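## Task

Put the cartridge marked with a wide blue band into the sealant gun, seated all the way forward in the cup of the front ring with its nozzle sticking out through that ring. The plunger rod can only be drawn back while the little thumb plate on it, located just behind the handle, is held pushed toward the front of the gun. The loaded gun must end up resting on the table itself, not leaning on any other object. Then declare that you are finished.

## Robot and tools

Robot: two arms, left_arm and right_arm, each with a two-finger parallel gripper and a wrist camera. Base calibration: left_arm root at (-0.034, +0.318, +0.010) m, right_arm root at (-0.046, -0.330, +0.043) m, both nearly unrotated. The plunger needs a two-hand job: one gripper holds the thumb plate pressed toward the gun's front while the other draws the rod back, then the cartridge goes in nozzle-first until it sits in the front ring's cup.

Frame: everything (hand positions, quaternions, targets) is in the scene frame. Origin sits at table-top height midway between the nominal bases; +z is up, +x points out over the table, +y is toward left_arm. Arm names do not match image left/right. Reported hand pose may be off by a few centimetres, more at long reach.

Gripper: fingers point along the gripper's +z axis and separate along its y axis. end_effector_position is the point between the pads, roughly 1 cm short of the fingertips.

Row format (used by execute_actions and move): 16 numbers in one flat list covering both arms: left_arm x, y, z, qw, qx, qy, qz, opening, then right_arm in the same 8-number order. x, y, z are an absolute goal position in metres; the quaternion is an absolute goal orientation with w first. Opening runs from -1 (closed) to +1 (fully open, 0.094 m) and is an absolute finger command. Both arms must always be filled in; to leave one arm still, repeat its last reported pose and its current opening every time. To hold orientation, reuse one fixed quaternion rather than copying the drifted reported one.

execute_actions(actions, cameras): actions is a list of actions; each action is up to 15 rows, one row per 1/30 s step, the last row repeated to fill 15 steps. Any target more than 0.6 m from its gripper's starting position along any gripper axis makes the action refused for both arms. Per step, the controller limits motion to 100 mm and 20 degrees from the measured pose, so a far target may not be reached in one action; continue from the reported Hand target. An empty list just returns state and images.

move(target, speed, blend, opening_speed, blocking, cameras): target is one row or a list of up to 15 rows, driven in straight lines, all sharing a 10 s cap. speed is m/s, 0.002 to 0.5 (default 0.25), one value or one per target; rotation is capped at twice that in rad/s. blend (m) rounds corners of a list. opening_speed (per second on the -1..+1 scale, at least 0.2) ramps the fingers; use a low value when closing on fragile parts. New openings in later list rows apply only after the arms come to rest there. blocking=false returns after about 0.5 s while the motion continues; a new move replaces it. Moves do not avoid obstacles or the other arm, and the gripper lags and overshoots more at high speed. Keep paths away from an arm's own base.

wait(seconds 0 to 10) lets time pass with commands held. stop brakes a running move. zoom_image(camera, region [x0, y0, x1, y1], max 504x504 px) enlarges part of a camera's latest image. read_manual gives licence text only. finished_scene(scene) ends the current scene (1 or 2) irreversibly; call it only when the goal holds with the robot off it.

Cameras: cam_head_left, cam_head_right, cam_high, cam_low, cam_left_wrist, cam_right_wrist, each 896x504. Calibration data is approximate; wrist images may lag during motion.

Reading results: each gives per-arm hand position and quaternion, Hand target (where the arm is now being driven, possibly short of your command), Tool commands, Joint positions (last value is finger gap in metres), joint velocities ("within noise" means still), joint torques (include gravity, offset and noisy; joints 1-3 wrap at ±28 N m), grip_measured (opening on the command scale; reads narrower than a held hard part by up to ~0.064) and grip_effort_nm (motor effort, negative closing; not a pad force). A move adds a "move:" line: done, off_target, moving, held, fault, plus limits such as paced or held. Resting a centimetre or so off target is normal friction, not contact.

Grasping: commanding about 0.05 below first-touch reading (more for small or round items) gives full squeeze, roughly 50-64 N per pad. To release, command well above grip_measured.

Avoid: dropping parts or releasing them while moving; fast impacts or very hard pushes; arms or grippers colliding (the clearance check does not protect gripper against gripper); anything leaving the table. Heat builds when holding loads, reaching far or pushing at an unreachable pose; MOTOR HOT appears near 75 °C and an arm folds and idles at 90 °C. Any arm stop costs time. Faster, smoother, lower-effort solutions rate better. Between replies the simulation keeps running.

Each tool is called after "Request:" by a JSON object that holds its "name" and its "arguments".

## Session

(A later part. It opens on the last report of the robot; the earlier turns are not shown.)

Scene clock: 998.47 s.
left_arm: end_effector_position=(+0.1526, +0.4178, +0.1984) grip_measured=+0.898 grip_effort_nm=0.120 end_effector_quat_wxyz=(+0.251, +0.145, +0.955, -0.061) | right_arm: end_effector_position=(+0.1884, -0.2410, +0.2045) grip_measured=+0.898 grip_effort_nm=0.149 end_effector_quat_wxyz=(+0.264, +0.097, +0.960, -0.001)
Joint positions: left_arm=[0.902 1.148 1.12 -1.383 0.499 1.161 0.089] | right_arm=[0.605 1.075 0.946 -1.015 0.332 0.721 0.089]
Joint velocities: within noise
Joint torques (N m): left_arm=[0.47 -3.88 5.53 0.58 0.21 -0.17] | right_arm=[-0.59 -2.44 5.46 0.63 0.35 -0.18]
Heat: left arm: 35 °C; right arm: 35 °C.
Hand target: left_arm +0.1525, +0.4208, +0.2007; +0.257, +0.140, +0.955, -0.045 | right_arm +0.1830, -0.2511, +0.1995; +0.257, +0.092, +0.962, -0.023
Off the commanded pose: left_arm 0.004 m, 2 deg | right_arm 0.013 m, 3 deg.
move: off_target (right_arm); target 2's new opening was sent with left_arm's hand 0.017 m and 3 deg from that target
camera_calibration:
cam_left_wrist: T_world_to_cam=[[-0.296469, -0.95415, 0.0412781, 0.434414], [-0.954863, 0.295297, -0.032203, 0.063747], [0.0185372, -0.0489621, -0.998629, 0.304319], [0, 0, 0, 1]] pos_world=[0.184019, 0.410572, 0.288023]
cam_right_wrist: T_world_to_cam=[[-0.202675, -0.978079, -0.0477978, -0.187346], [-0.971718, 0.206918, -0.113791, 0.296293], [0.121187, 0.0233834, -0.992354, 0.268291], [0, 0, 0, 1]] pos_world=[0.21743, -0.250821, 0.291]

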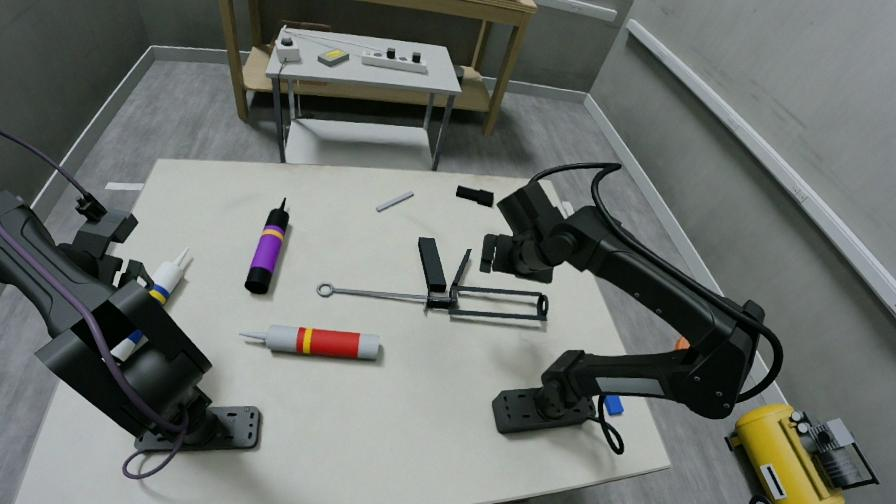

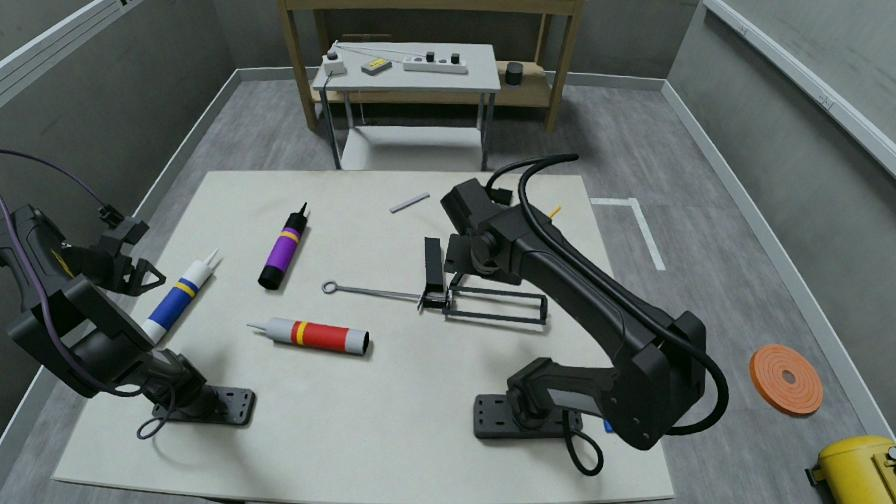

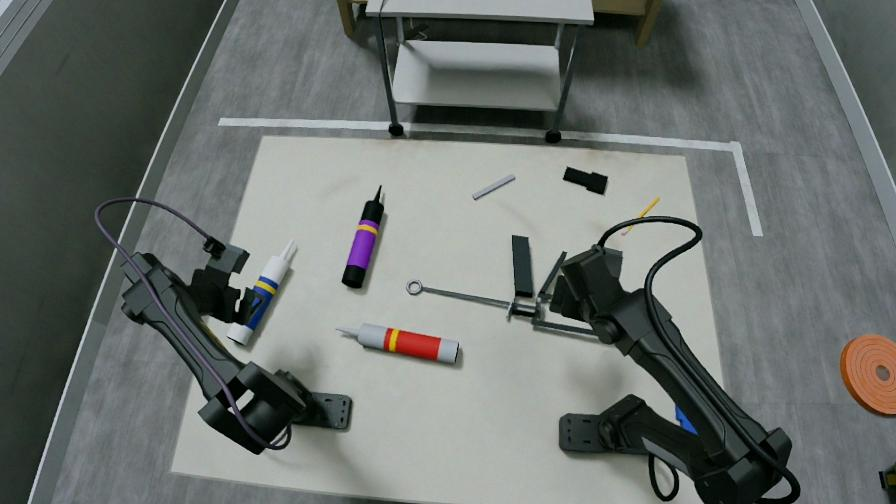

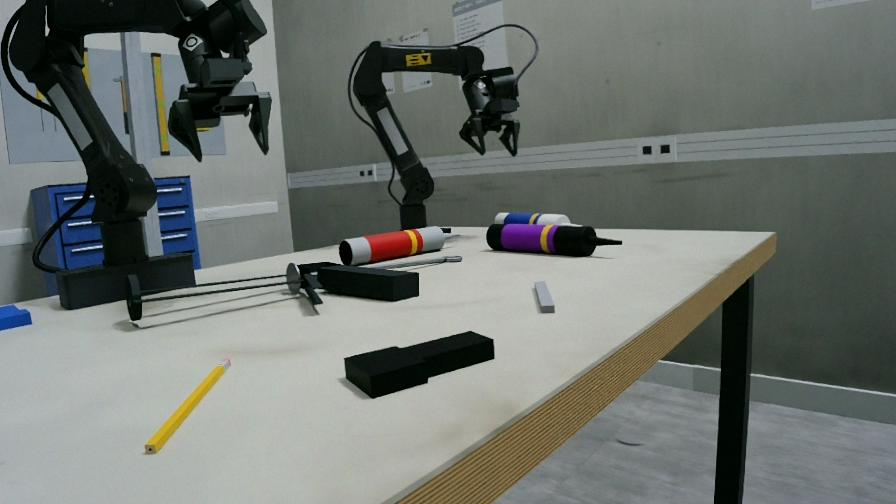

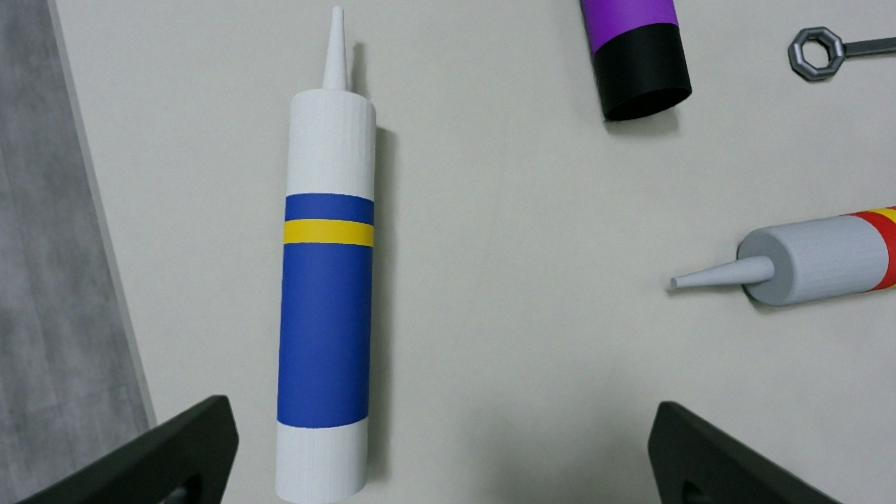

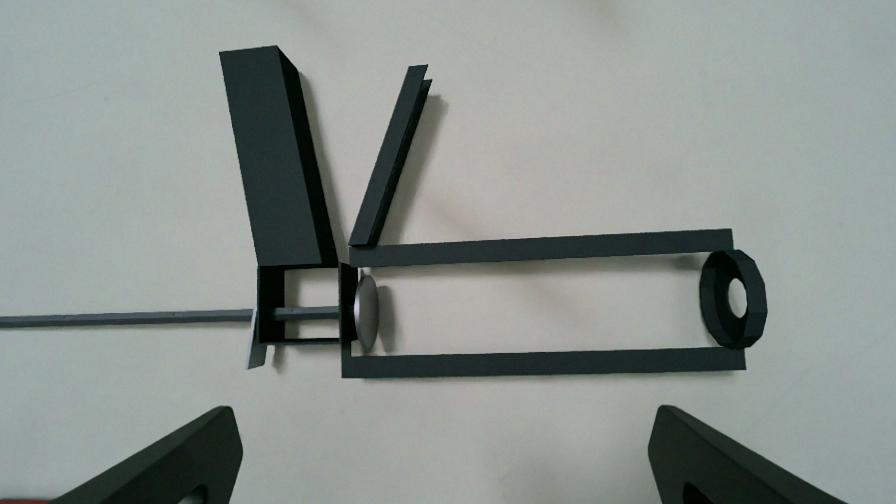

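Request:
{"name": "zoom_image", "arguments": {"camera": "cam_high", "region": [210, 220, 330, 360]}}

Request:
{"name": "zoom_image", "arguments": {"camera": "cam_high", "region": [330, 290, 480, 380]}}

Request:
{"name": "zoom_image", "arguments": {"camera": "cam_head_left", "region": [380, 220, 600, 340]}}

Request:
{"name": "zoom_image", "arguments": {"camera": "cam_head_left", "region": [220, 280, 400, 400]}}

Scaled by 3.600 from the camera's 896x504 image, which has a finer 1280x720 frame.

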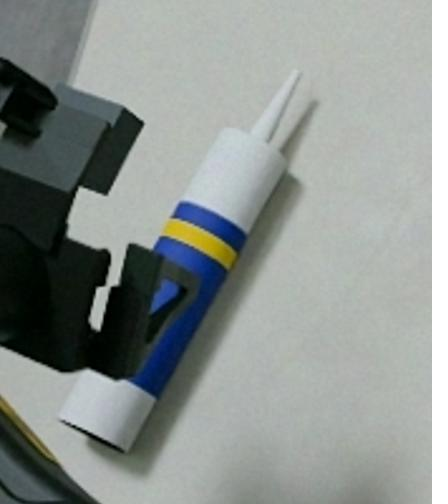

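Scaled by 3.360 from the camera's 896x504 image, which has a finer 1280x720 frame.

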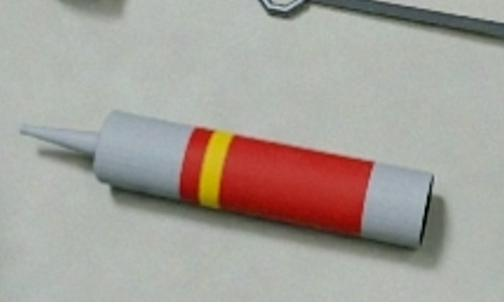

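Scaled by 2.291 from the camera's 896x504 image, which has a finer 1280x720 frame.

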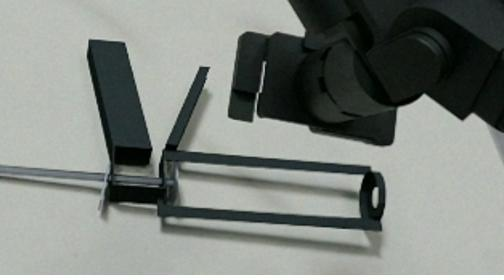

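Scaled by 2.800 from the camera's 896x504 image, which has a finer 1280x720 frame.

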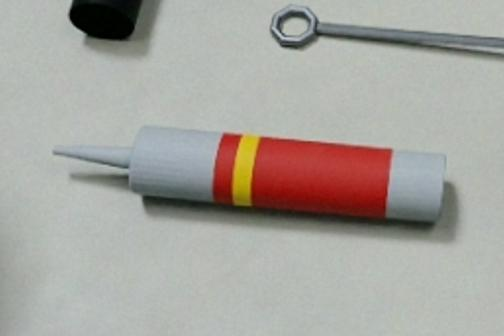

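Request:
{"name": "move", "arguments": {"target": [[0.185, 0.465, 0.10, 0.0689, 0.1603, 0.9846, -0.0112, 1, 0.18, -0.25, 0.20, 0.2578, 0.0842, 0.9622, -0.0226, 0.9]], "cameras": ["cam_left_wrist", "cam_high"]}}

Scene clock: 1117.50 s.
left_arm: end_effector_position=(+0.1796, +0.4600, +0.1028) grip_measured=+0.998 grip_effort_nm=0.120 end_effector_quat_wxyz=(+0.064, +0.165, +0.984, -0.020) | right_arm: end_effector_position=(+0.1866, -0.2422, +0.2022) grip_measured=+0.898 grip_effort_nm=0.149 end_effector_quat_wxyz=(+0.260, +0.094, +0.961, -0.005)
Joint positions: left_arm=[0.668 1.468 1.062 -1.107 0.121 0.995 0.094] | right_arm=[0.605 1.075 0.941 -1.022 0.332 0.716 0.089]
Joint velocities: within noise
Joint torques (N m): left_arm=[-0.55 -4.3 5.56 0.5 -0.03 -0.14] | right_arm=[0.39 -3.29 5.65 0.61 0.35 -0.18]
Heat: left arm: 31 °C; right arm: 30 °C.
Hand target: left_arm +0.1843, +0.4635, +0.1000; +0.067, +0.162, +0.984, -0.011 | right_arm +0.1803, -0.2496, +0.2004; +0.258, +0.084, +0.962, -0.022
Off the commanded pose: left_arm 0.008 m, 1 deg | right_arm 0.010 m, 2 deg.
move: done
camera_calibration:
cam_left_wrist: T_world_to_cam=[[-0.317274, -0.948268, 0.0112068, 0.490781], [-0.888313, 0.30131, 0.346571, 0.0203226], [-0.332019, 0.100003, -0.937957, 0.198569], [0, 0, 0, 1]] pos_world=[0.239694, 0.439411, 0.173706]
Images, in order (width x height): cam_high 896x504, cam_left_wrist 896x504.

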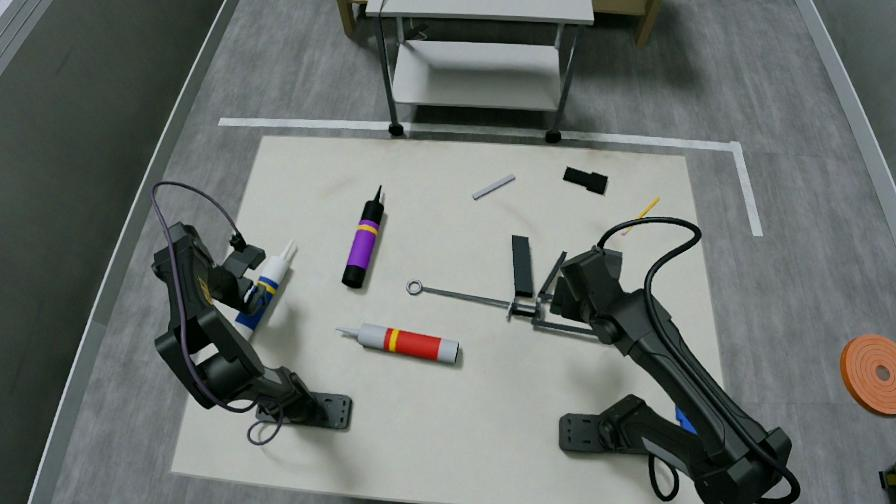

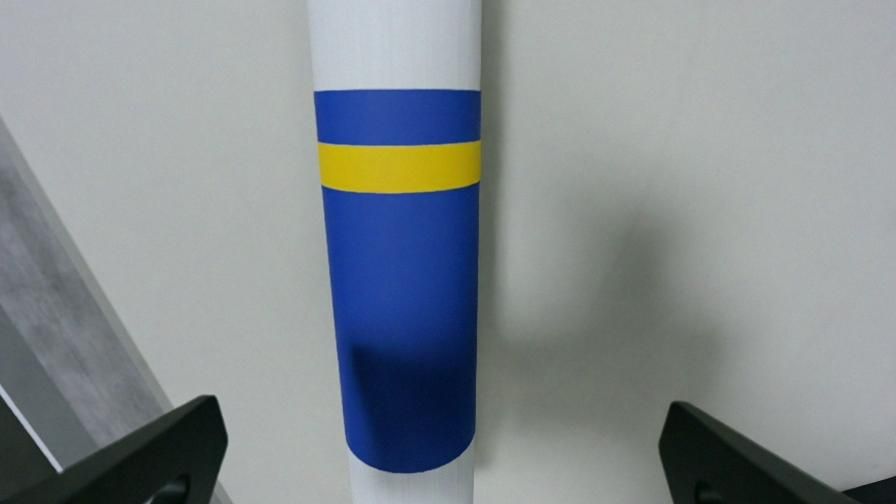

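Request:
{"name": "move", "arguments": {"target": [[0.189, 0.4755, 0.06, 0.0689, 0.1603, 0.9846, -0.0112, 1, 0.18, -0.25, 0.20, 0.2578, 0.0842, 0.9622, -0.0226, 0.9],[0.189, 0.4755, 0.020, 0.0689, 0.1603, 0.9846, -0.0112, 1, 0.18, -0.25, 0.20, 0.2578, 0.0842, 0.9622, -0.0226, 0.9],[0.189, 0.4755, 0.020, 0.0689, 0.1603, 0.9846, -0.0112, 0.0, 0.18, -0.25, 0.20, 0.2578, 0.0842, 0.9622, -0.0226, 0.9]], "cameras": ["cam_left_wrist", "cam_high"], "speed": [0.15, 0.08, 0.1], "opening_speed": 0.8}}

Scene clock: 1141.03 s.
left_arm: end_effector_position=(+0.1861, +0.4719, +0.0247) grip_measured=+0.033 grip_effort_nm=-1.013 end_effector_quat_wxyz=(+0.067, +0.155, +0.985, -0.017) | right_arm: end_effector_position=(+0.1867, -0.2424, +0.2023) grip_measured=+0.898 grip_effort_nm=0.149 end_effector_quat_wxyz=(+0.261, +0.094, +0.961, -0.005)
Joint positions: left_arm=[0.688 1.612 0.872 -0.766 0.121 0.995 0.049] | right_arm=[0.605 1.075 0.941 -1.022 0.334 0.716 0.089]
Joint velocities: within noise
Joint torques (N m): left_arm=[0.44 -4.48 4.92 0.53 0.05 0.12] | right_arm=[0.39 -3.28 5.57 0.61 0.35 -0.18]
Heat: left arm: 31 °C; right arm: 30 °C.
Hand target: left_arm +0.1878, +0.4758, +0.0203; +0.069, +0.158, +0.985, -0.011 | right_arm +0.1803, -0.2499, +0.2001; +0.258, +0.084, +0.962, -0.023
Off the commanded pose: left_arm 0.007 m, 1 deg | right_arm 0.010 m, 2 deg.
move: done
camera_calibration:
cam_left_wrist: T_world_to_cam=[[-0.298343, -0.954439, 0.00607992, 0.504517], [-0.895783, 0.282196, 0.343423, 0.0600481], [-0.329492, 0.0970115, -0.939161, 0.127274], [0, 0, 0, 1]] pos_world=[0.246245, 0.452239, 0.0958418]
Images, in order (width x height): cam_high 896x504, cam_left_wrist 896x504.

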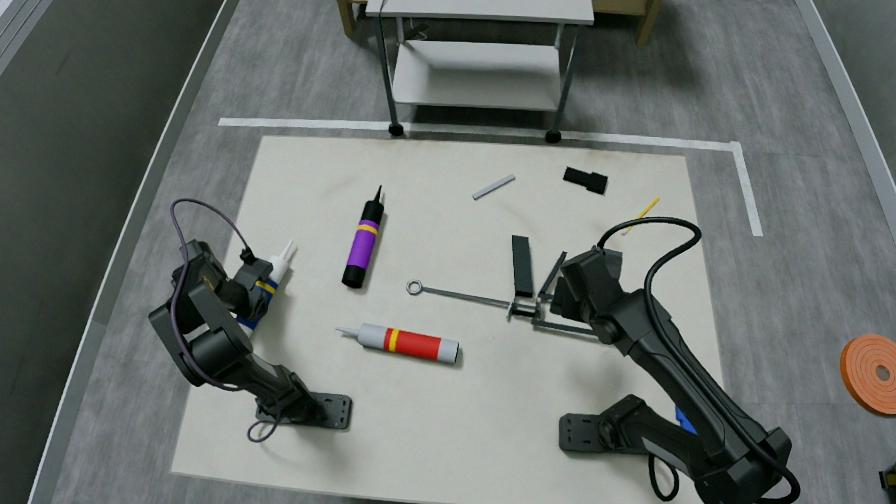

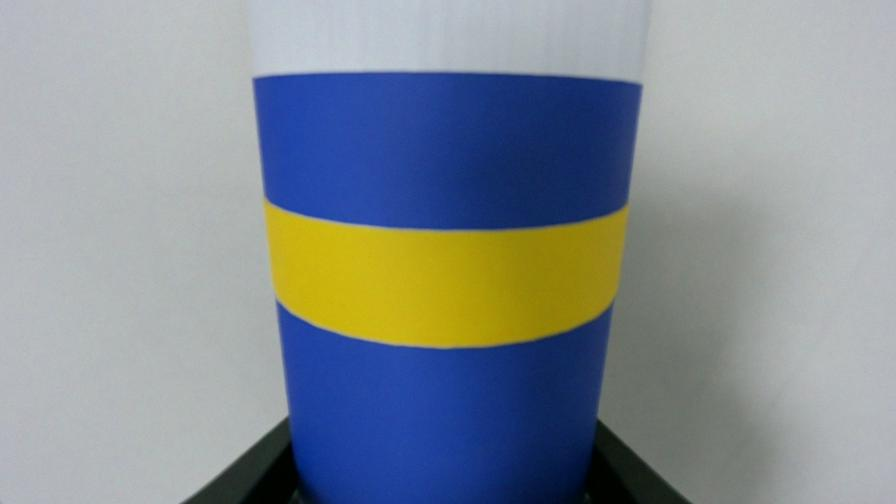

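Request:
{"name": "move", "arguments": {"target": [[0.187, 0.473, 0.16, 0.0689, 0.1603, 0.9846, -0.0112, 0.0, 0.22, -0.35, 0.26, 0.2578, 0.0842, 0.9622, -0.0226, 0.9],[0.30, 0.25, 0.18, 0.0562, 0.5870, 0.8066, -0.0410, 0.0, 0.24, -0.47, 0.28, 0.4112, 0.1228, 0.9024, -0.0357, 0.9],[0.25, -0.02, 0.18, 0.0449, 0.7631, 0.6425, -0.0534, 0.0, 0.24, -0.47, 0.28, 0.4112, 0.1228, 0.9024, -0.0357, 0.9],[0.12, -0.15, 0.14, 0.0449, 0.7631, 0.6425, -0.0534, 0.0, 0.24, -0.47, 0.28, 0.4112, 0.1228, 0.9024, -0.0357, 0.9]], "speed": [0.12, 0.2, 0.2, 0.15], "blend": 0.02}}

Scene clock: 1201.83 s.
left_arm: end_effector_position=(+0.1211, -0.1435, +0.1269) grip_measured=+0.032 grip_effort_nm=-1.018 end_effector_quat_wxyz=(+0.033, +0.769, +0.636, -0.041) | right_arm: end_effector_position=(+0.2348, -0.4668, +0.2784) grip_measured=+0.898 grip_effort_nm=0.149 end_effector_quat_wxyz=(+0.400, +0.136, +0.906, -0.028)
Joint positions: left_arm=[-1.226 2.463 2.545 -1.563 0.056 0.529 0.048] | right_arm=[-0.611 1.066 1.052 -0.775 -0.293 -0.204 0.089]
Joint velocities: within noise
Joint torques (N m): left_arm=[0.32 -11.6 9.77 0.14 -0.05 -0.16] | right_arm=[-0.62 -1.73 5.93 1.85 -0.28 -0.18]
Heat: left arm: 33 °C; right arm: 29 °C.
Hand target: left_arm +0.1255, -0.1461, +0.1379; +0.047, +0.763, +0.643, -0.045 | right_arm +0.2394, -0.4693, +0.2787; +0.410, +0.127, +0.903, -0.030
Off the commanded pose: left_arm 0.015 m, 2 deg | right_arm 0.006 m, 2 deg.
joint sent to its limit (left arm) — joint 4 (wrist pitch), lower limit. The joint targets are off in position, not in orientation.
move: off_target (left_arm)
camera_calibration:
cam_left_wrist: T_world_to_cam=[[-0.984133, 0.177386, -0.00404387, 0.143872], [0.163163, 0.913707, 0.372178, 0.0991729], [0.0697142, 0.365613, -0.928152, 0.25034], [0, 0, 0, 1]] pos_world=[0.107956, -0.207664, 0.196026]
cam_right_wrist: T_world_to_cam=[[-0.285074, -0.95659, -0.0605623, -0.362385], [-0.874136, 0.285382, -0.392992, 0.487951], [0.393216, -0.0590922, -0.917545, 0.218111], [0, 0, 0, 1]] pos_world=[0.237464, -0.473018, 0.369941]

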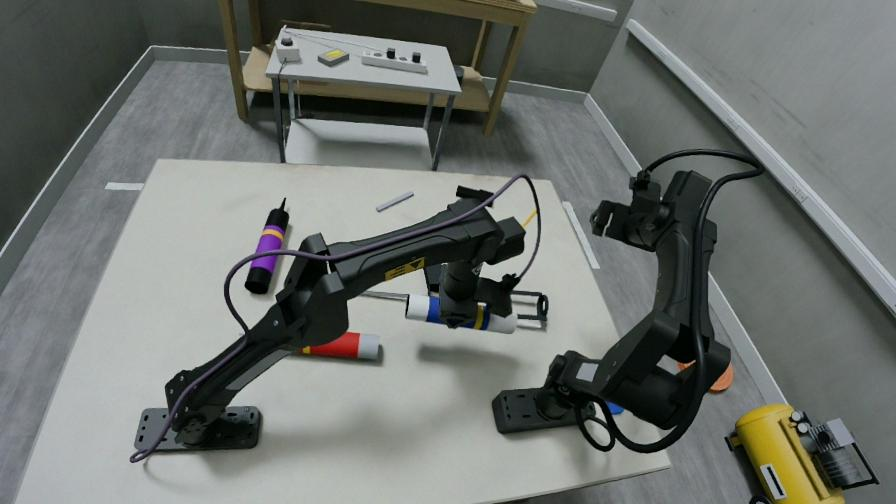

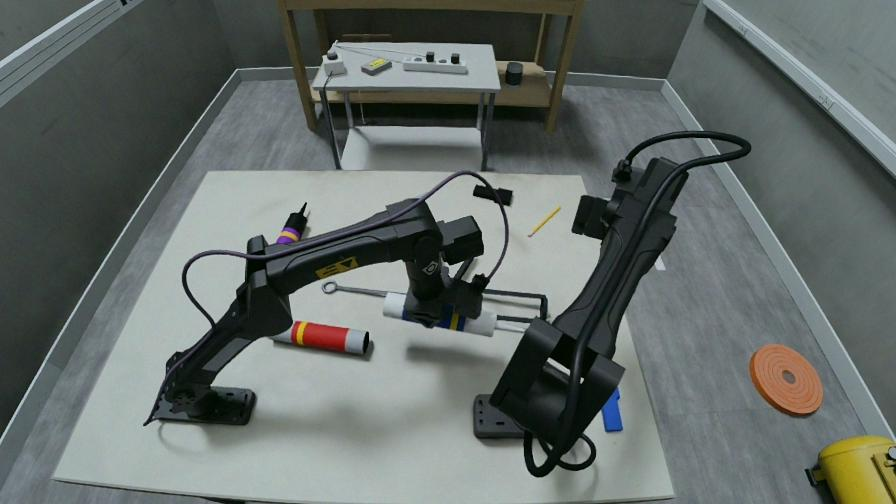

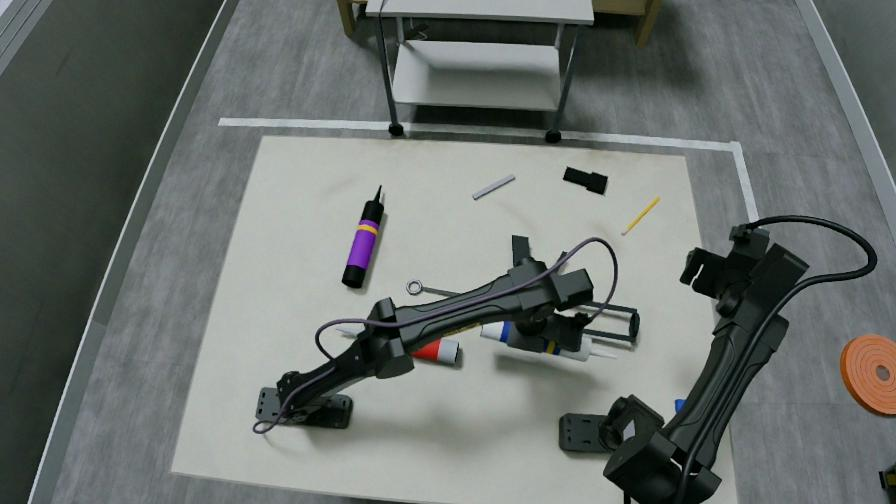

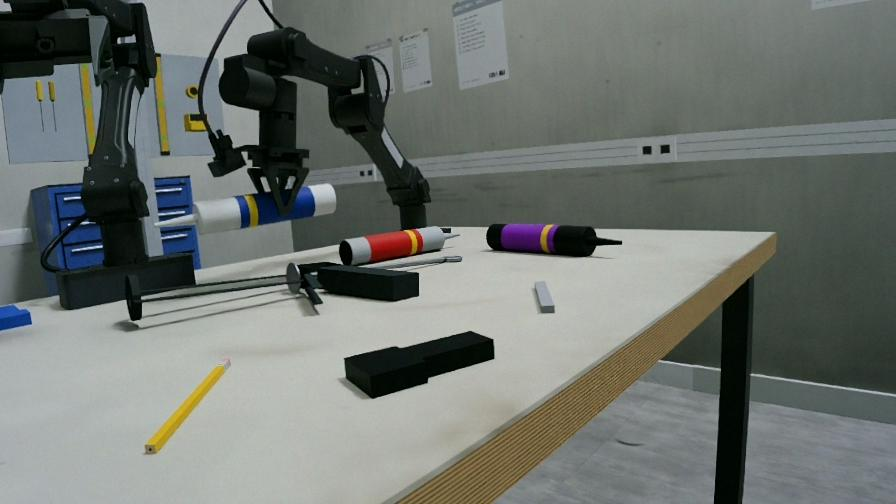

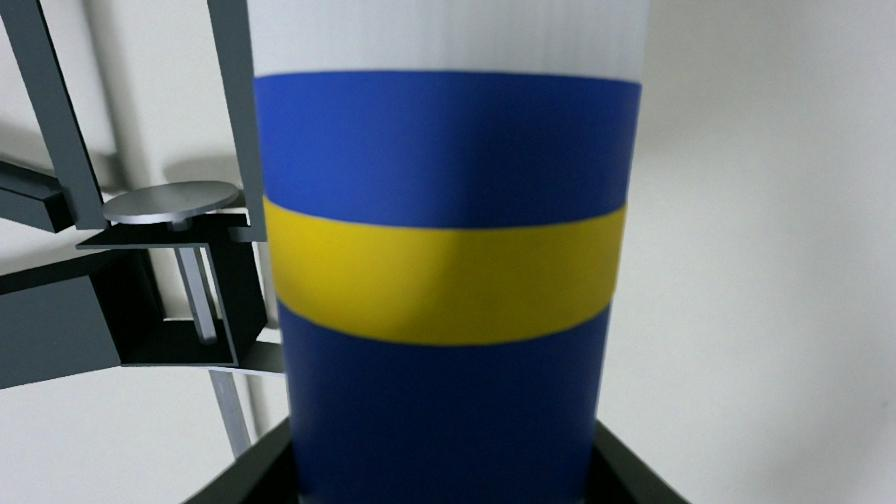

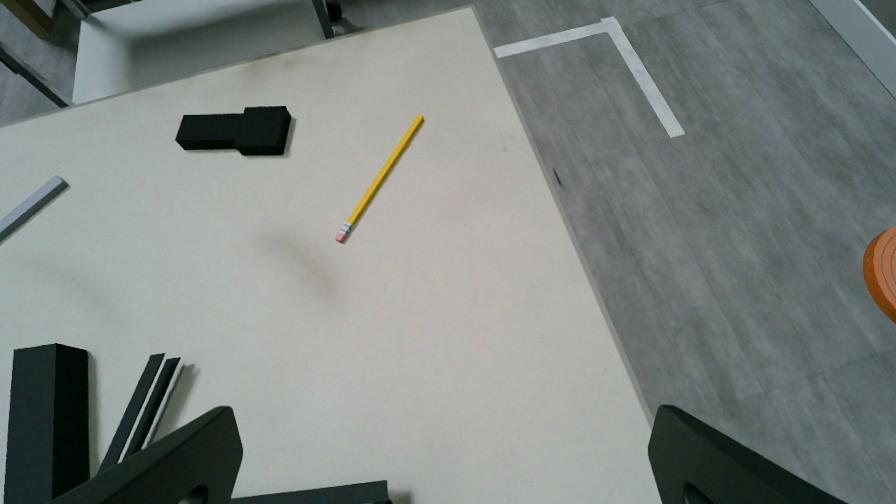

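Request:
{"name": "move", "arguments": {"target": [[0.123, -0.155, 0.06, 0.0449, 0.7631, 0.6425, -0.0534, 0.0, 0.24, -0.47, 0.28, 0.4112, 0.1228, 0.9024, -0.0357, 0.9]], "speed": [0.1]}}

Scene clock: 1213.17 s.
left_arm: end_effector_position=(+0.1183, -0.1454, +0.0328) grip_measured=+0.032 grip_effort_nm=-1.023 end_effector_quat_wxyz=(+0.008, +0.772, +0.634, -0.040) | right_arm: end_effector_position=(+0.2352, -0.4671, +0.2789) grip_measured=+0.898 grip_effort_nm=0.149 end_effector_quat_wxyz=(+0.401, +0.133, +0.906, -0.030)
Joint positions: left_arm=[-1.228 2.463 2.169 -1.234 0.069 0.535 0.048] | right_arm=[-0.611 1.066 1.052 -0.772 -0.293 -0.21 0.089]
Joint velocities: within noise
Joint torques (N m): left_arm=[0.01 -16.64 5.33 0.45 0.11 -0.18] | right_arm=[-0.23 -1.83 6.11 1.85 -0.17 -0.18]
Heat: left arm: 36 °C; right arm: 30 °C.
Hand target: left_arm +0.1202, -0.1540, +0.0597; +0.042, +0.767, +0.638, -0.057 | right_arm +0.2399, -0.4700, +0.2801; +0.411, +0.123, +0.903, -0.036
Off the commanded pose: left_arm 0.029 m, 5 deg | right_arm 0.006 m, 2 deg.
move: off_target (left_arm)
camera_calibration:
cam_left_wrist: T_world_to_cam=[[-0.982195, 0.185264, 0.0311396, 0.140876], [0.181935, 0.89673, 0.403454, 0.130575], [0.0468216, 0.401936, -0.91447, 0.171483], [0, 0, 0, 1]] pos_world=[0.106583, -0.212115, 0.0997488]
cam_right_wrist: T_world_to_cam=[[-0.281006, -0.958126, -0.0550566, -0.365735], [-0.874716, 0.279302, -0.396058, 0.486766], [0.394851, -0.0631357, -0.916573, 0.215861], [0, 0, 0, 1]] pos_world=[0.237776, -0.472746, 0.370503]

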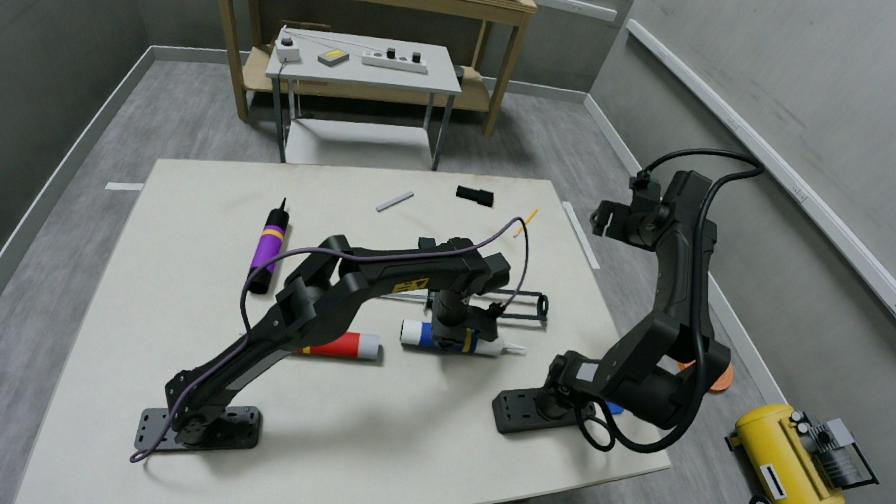

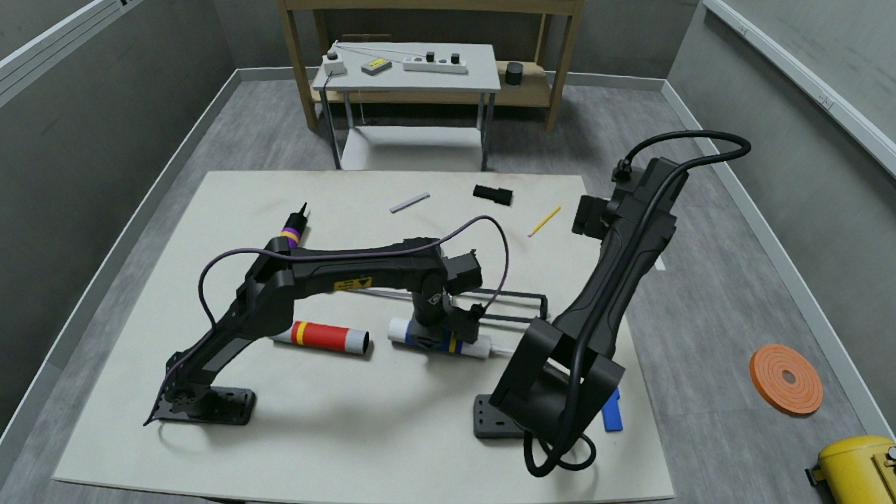

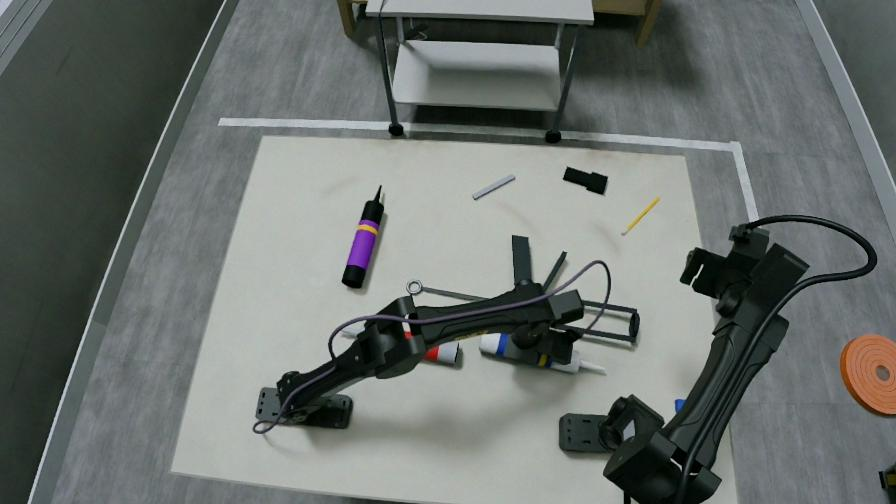

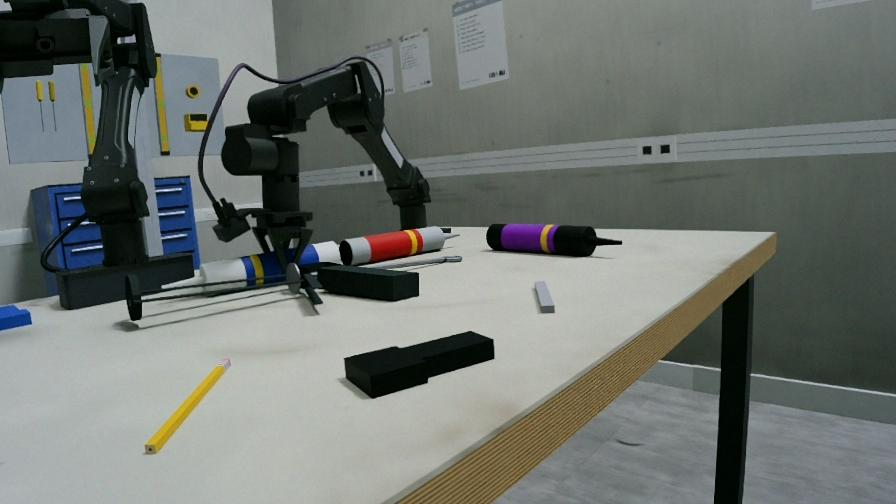

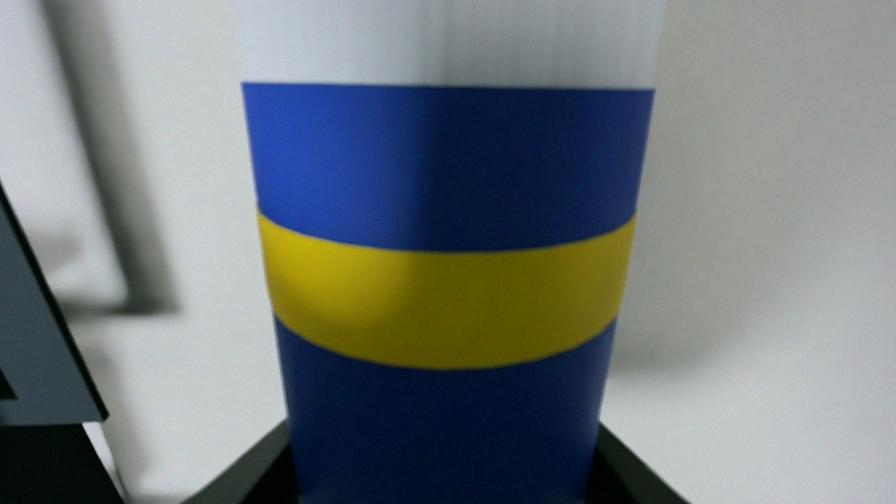

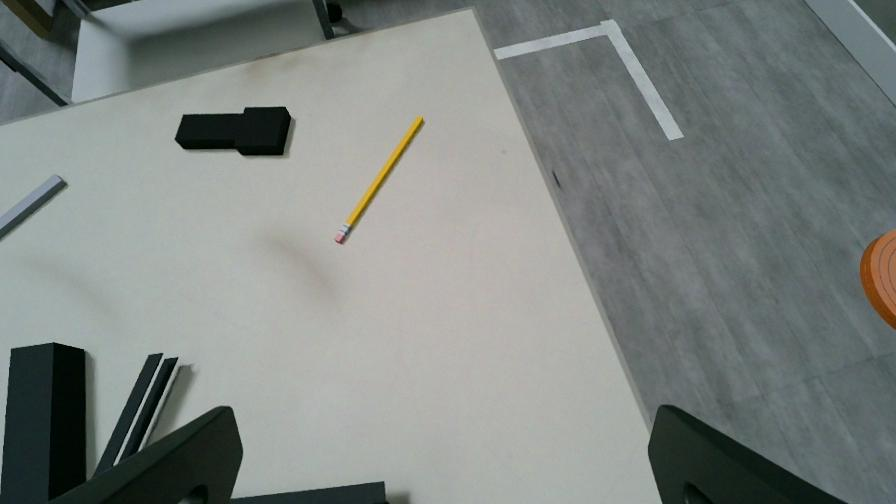

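Request:
{"name": "move", "arguments": {"target": [[0.124, -0.156, 0.045, 0.0449, 0.7631, 0.6425, -0.0534, 0.0, 0.24, -0.47, 0.28, 0.4112, 0.1228, 0.9024, -0.0357, 0.9],[0.124, -0.156, 0.045, 0.0449, 0.7631, 0.6425, -0.0534, 0.6, 0.24, -0.47, 0.28, 0.4112, 0.1228, 0.9024, -0.0357, 0.9]], "speed": [0.05, 0.05], "opening_speed": 0.7, "cameras": ["cam_low", "cam_high", "cam_left_wrist"]}}

Scene clock: 1226.50 s.
left_arm: end_effector_position=(+0.1201, -0.1463, +0.0258) grip_measured=+0.598 grip_effort_nm=0.120 end_effector_quat_wxyz=(+0.014, +0.766, +0.641, -0.038) | right_arm: end_effector_position=(+0.2352, -0.4671, +0.2789) grip_measured=+0.898 grip_effort_nm=0.149 end_effector_quat_wxyz=(+0.401, +0.133, +0.906, -0.030)
Joint positions: left_arm=[-1.228 2.462 2.139 -1.196 0.062 0.516 0.075] | right_arm=[-0.611 1.066 1.052 -0.772 -0.293 -0.21 0.089]
Joint velocities: within noise
Joint torques (N m): left_arm=[0.18 -15.31 5.45 0.52 0.06 -0.12] | right_arm=[-0.21 -1.81 6.11 1.84 -0.18 -0.18]
Heat: left arm: 40 °C; right arm: 31 °C.
Hand target: left_arm +0.1254, -0.1551, +0.0447; +0.045, +0.760, +0.646, -0.049 | right_arm +0.2398, -0.4699, +0.2800; +0.411, +0.123, +0.903, -0.036
Off the commanded pose: left_arm 0.022 m, 4 deg | right_arm 0.006 m, 2 deg.
move: off_target (left_arm); target 2's new opening was sent with left_arm's hand 0.019 m and 4 deg from that target
camera_calibration:
cam_left_wrist: T_world_to_cam=[[-0.985729, 0.166991, 0.0212801, 0.141048], [0.161458, 0.902059, 0.400276, 0.137279], [0.0476466, 0.398, -0.916147, 0.16476], [0, 0, 0, 1]] pos_world=[0.10902, -0.212962, 0.0929939]
Images, in order (width x height): cam_high 896x504, cam_low 896x504, cam_left_wrist 896x504.

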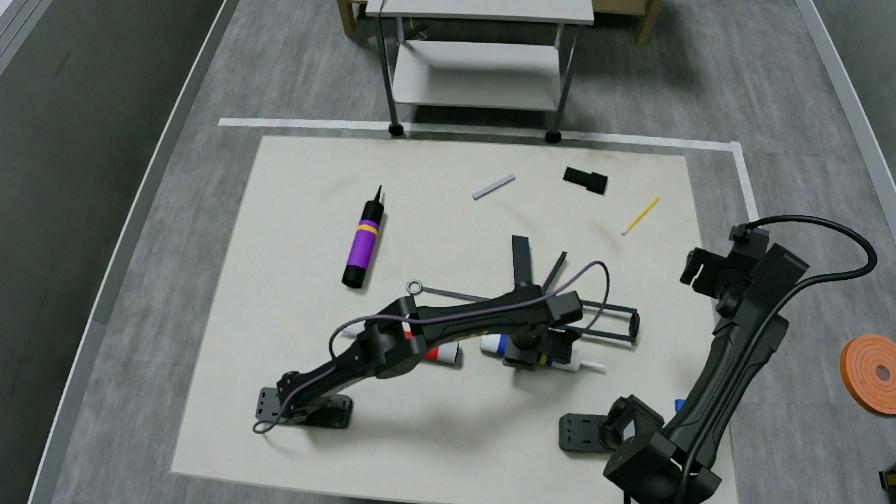

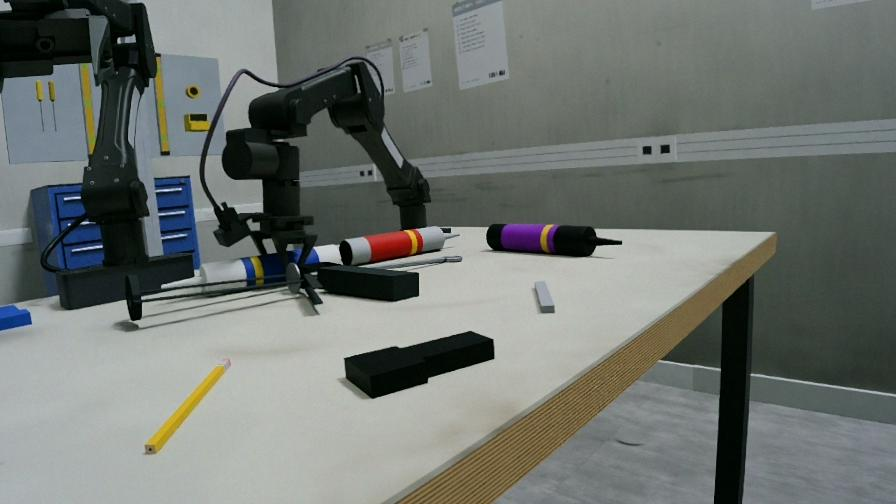

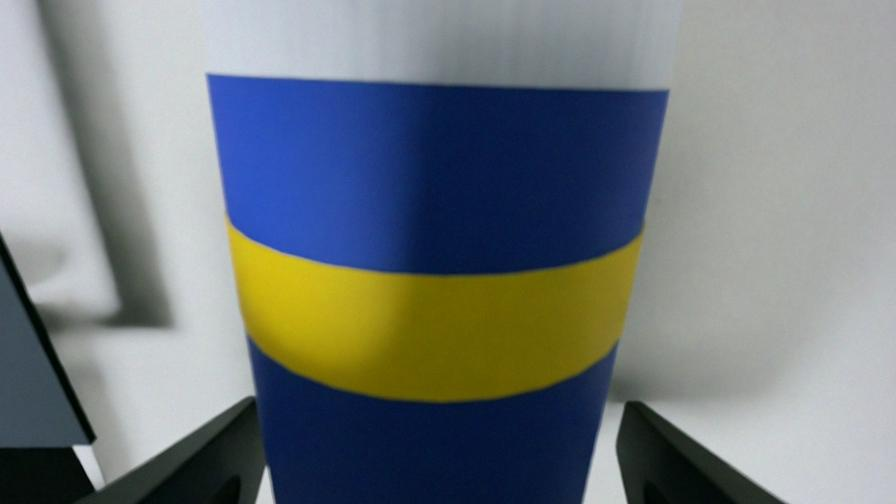

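Request:
{"name": "move", "arguments": {"target": [[0.122, -0.154, 0.16, 0.0449, 0.7631, 0.6425, -0.0534, 0.9, 0.24, -0.47, 0.28, 0.4112, 0.1228, 0.9024, -0.0357, 0.9],[0.25, 0.12, 0.20, 0.2514, 0.6973, 0.6067, -0.2889, 0.9, 0.14, -0.22, 0.25, 0.2578, 0.0842, 0.9622, -0.0226, 0.9]], "speed": [0.12, 0.2]}}

Scene clock: 1239.37 s.
left_arm: end_effector_position=(+0.2508, +0.1225, +0.1911) grip_measured=+0.898 grip_effort_nm=0.120 end_effector_quat_wxyz=(+0.243, +0.700, +0.613, -0.275) | right_arm: end_effector_position=(+0.1384, -0.2167, +0.2434) grip_measured=+0.898 grip_effort_nm=0.144 end_effector_quat_wxyz=(+0.249, +0.067, +0.966, -0.026)
Joint positions: left_arm=[-0.246 1.684 1.445 -1.221 0.744 1.411 0.089] | right_arm=[0.918 1.105 1.145 -1.354 0.441 0.986 0.089]
Joint velocities: within noise
Joint torques (N m): left_arm=[-0.4 -6.11 7.99 0.05 0.81 0.17] | right_arm=[0.68 -1.35 8.73 0.37 0.45 0.13]
Heat: left arm: 38 °C; right arm: 31 °C.
Hand target: left_arm +0.2468, +0.1158, +0.2006; +0.250, +0.698, +0.603, -0.297 | right_arm +0.1400, -0.2190, +0.2519; +0.260, +0.072, +0.962, -0.031
Off the commanded pose: left_arm 0.009 m, 2 deg | right_arm 0.008 m, 2 deg.
move: done
camera_calibration:
cam_left_wrist: T_world_to_cam=[[-0.993001, 0.118096, -0.00156599, 0.23365], [0.114417, 0.958604, -0.260744, -0.0612522], [-0.0292917, -0.259098, -0.965407, 0.312133], [0, 0, 0, 1]] pos_world=[0.248166, 0.111997, 0.28573]
cam_right_wrist: T_world_to_cam=[[-0.159051, -0.987085, 0.0191092, -0.196189], [-0.983648, 0.156781, -0.088634, 0.231805], [0.0844934, -0.032894, -0.995881, 0.306173], [0, 0, 0, 1]] pos_world=[0.170941, -0.219927, 0.329207]

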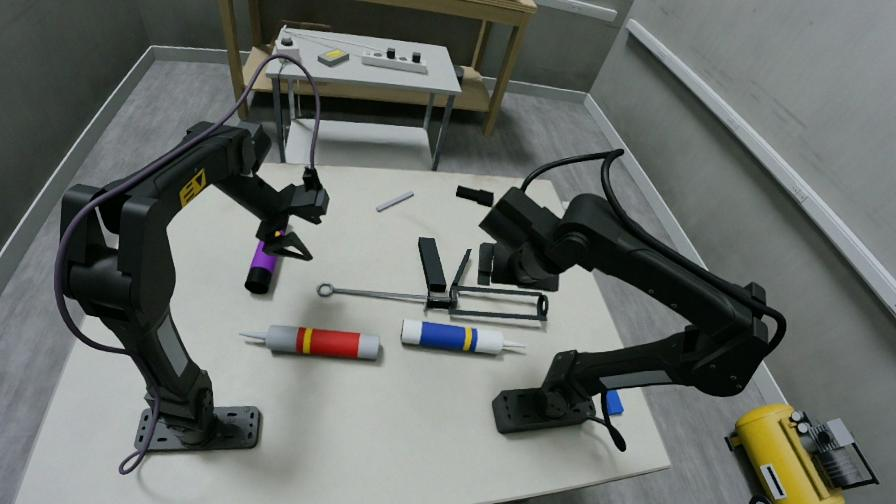

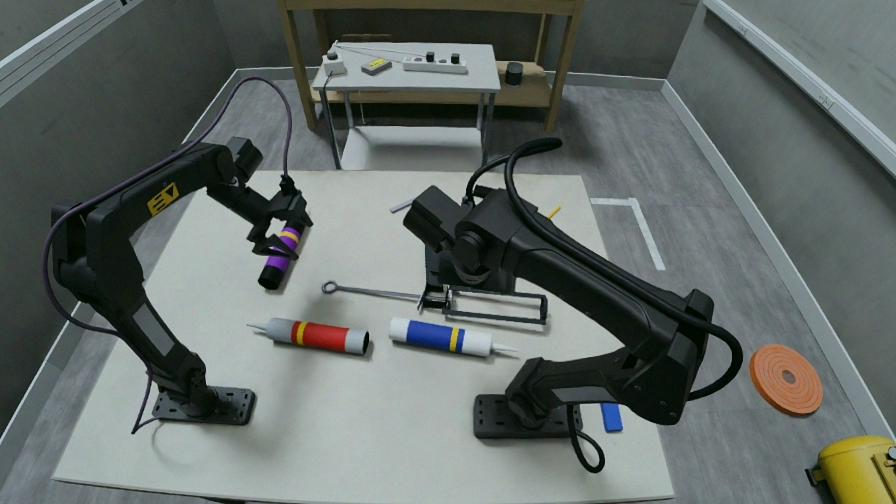

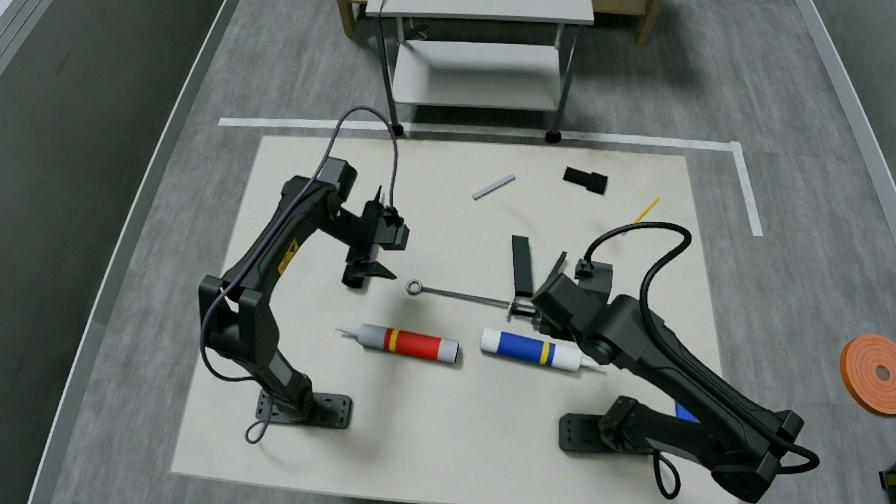

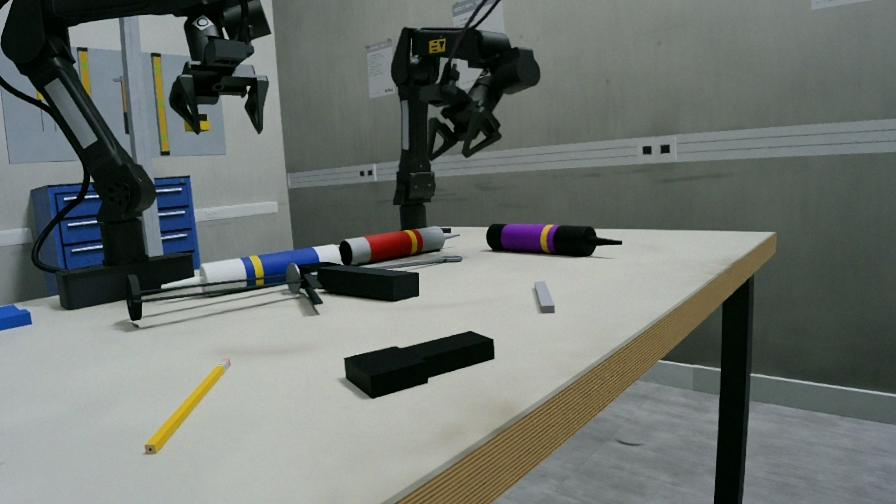

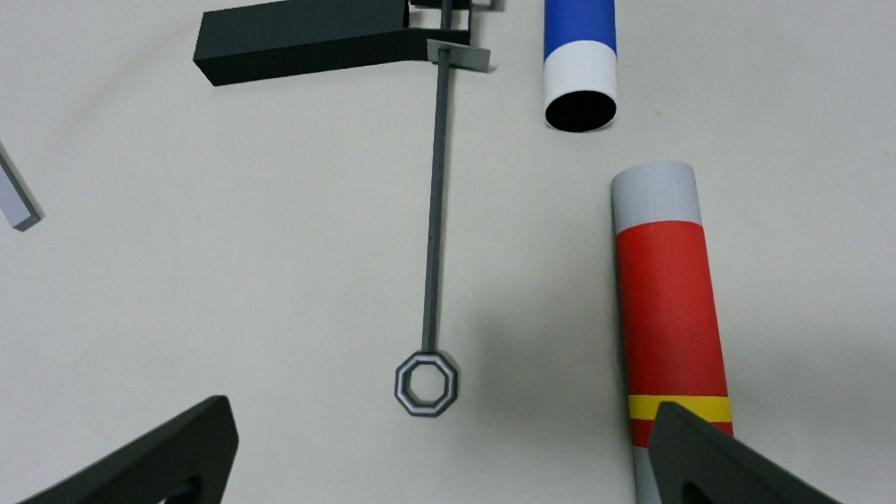

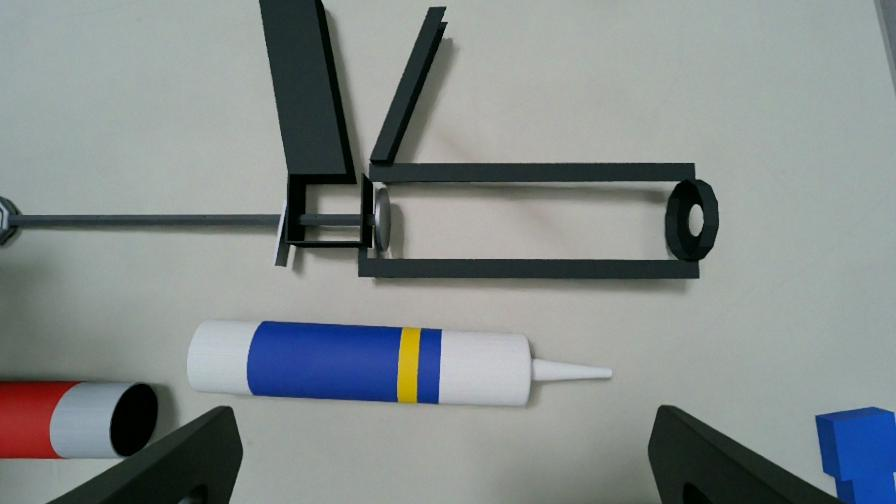

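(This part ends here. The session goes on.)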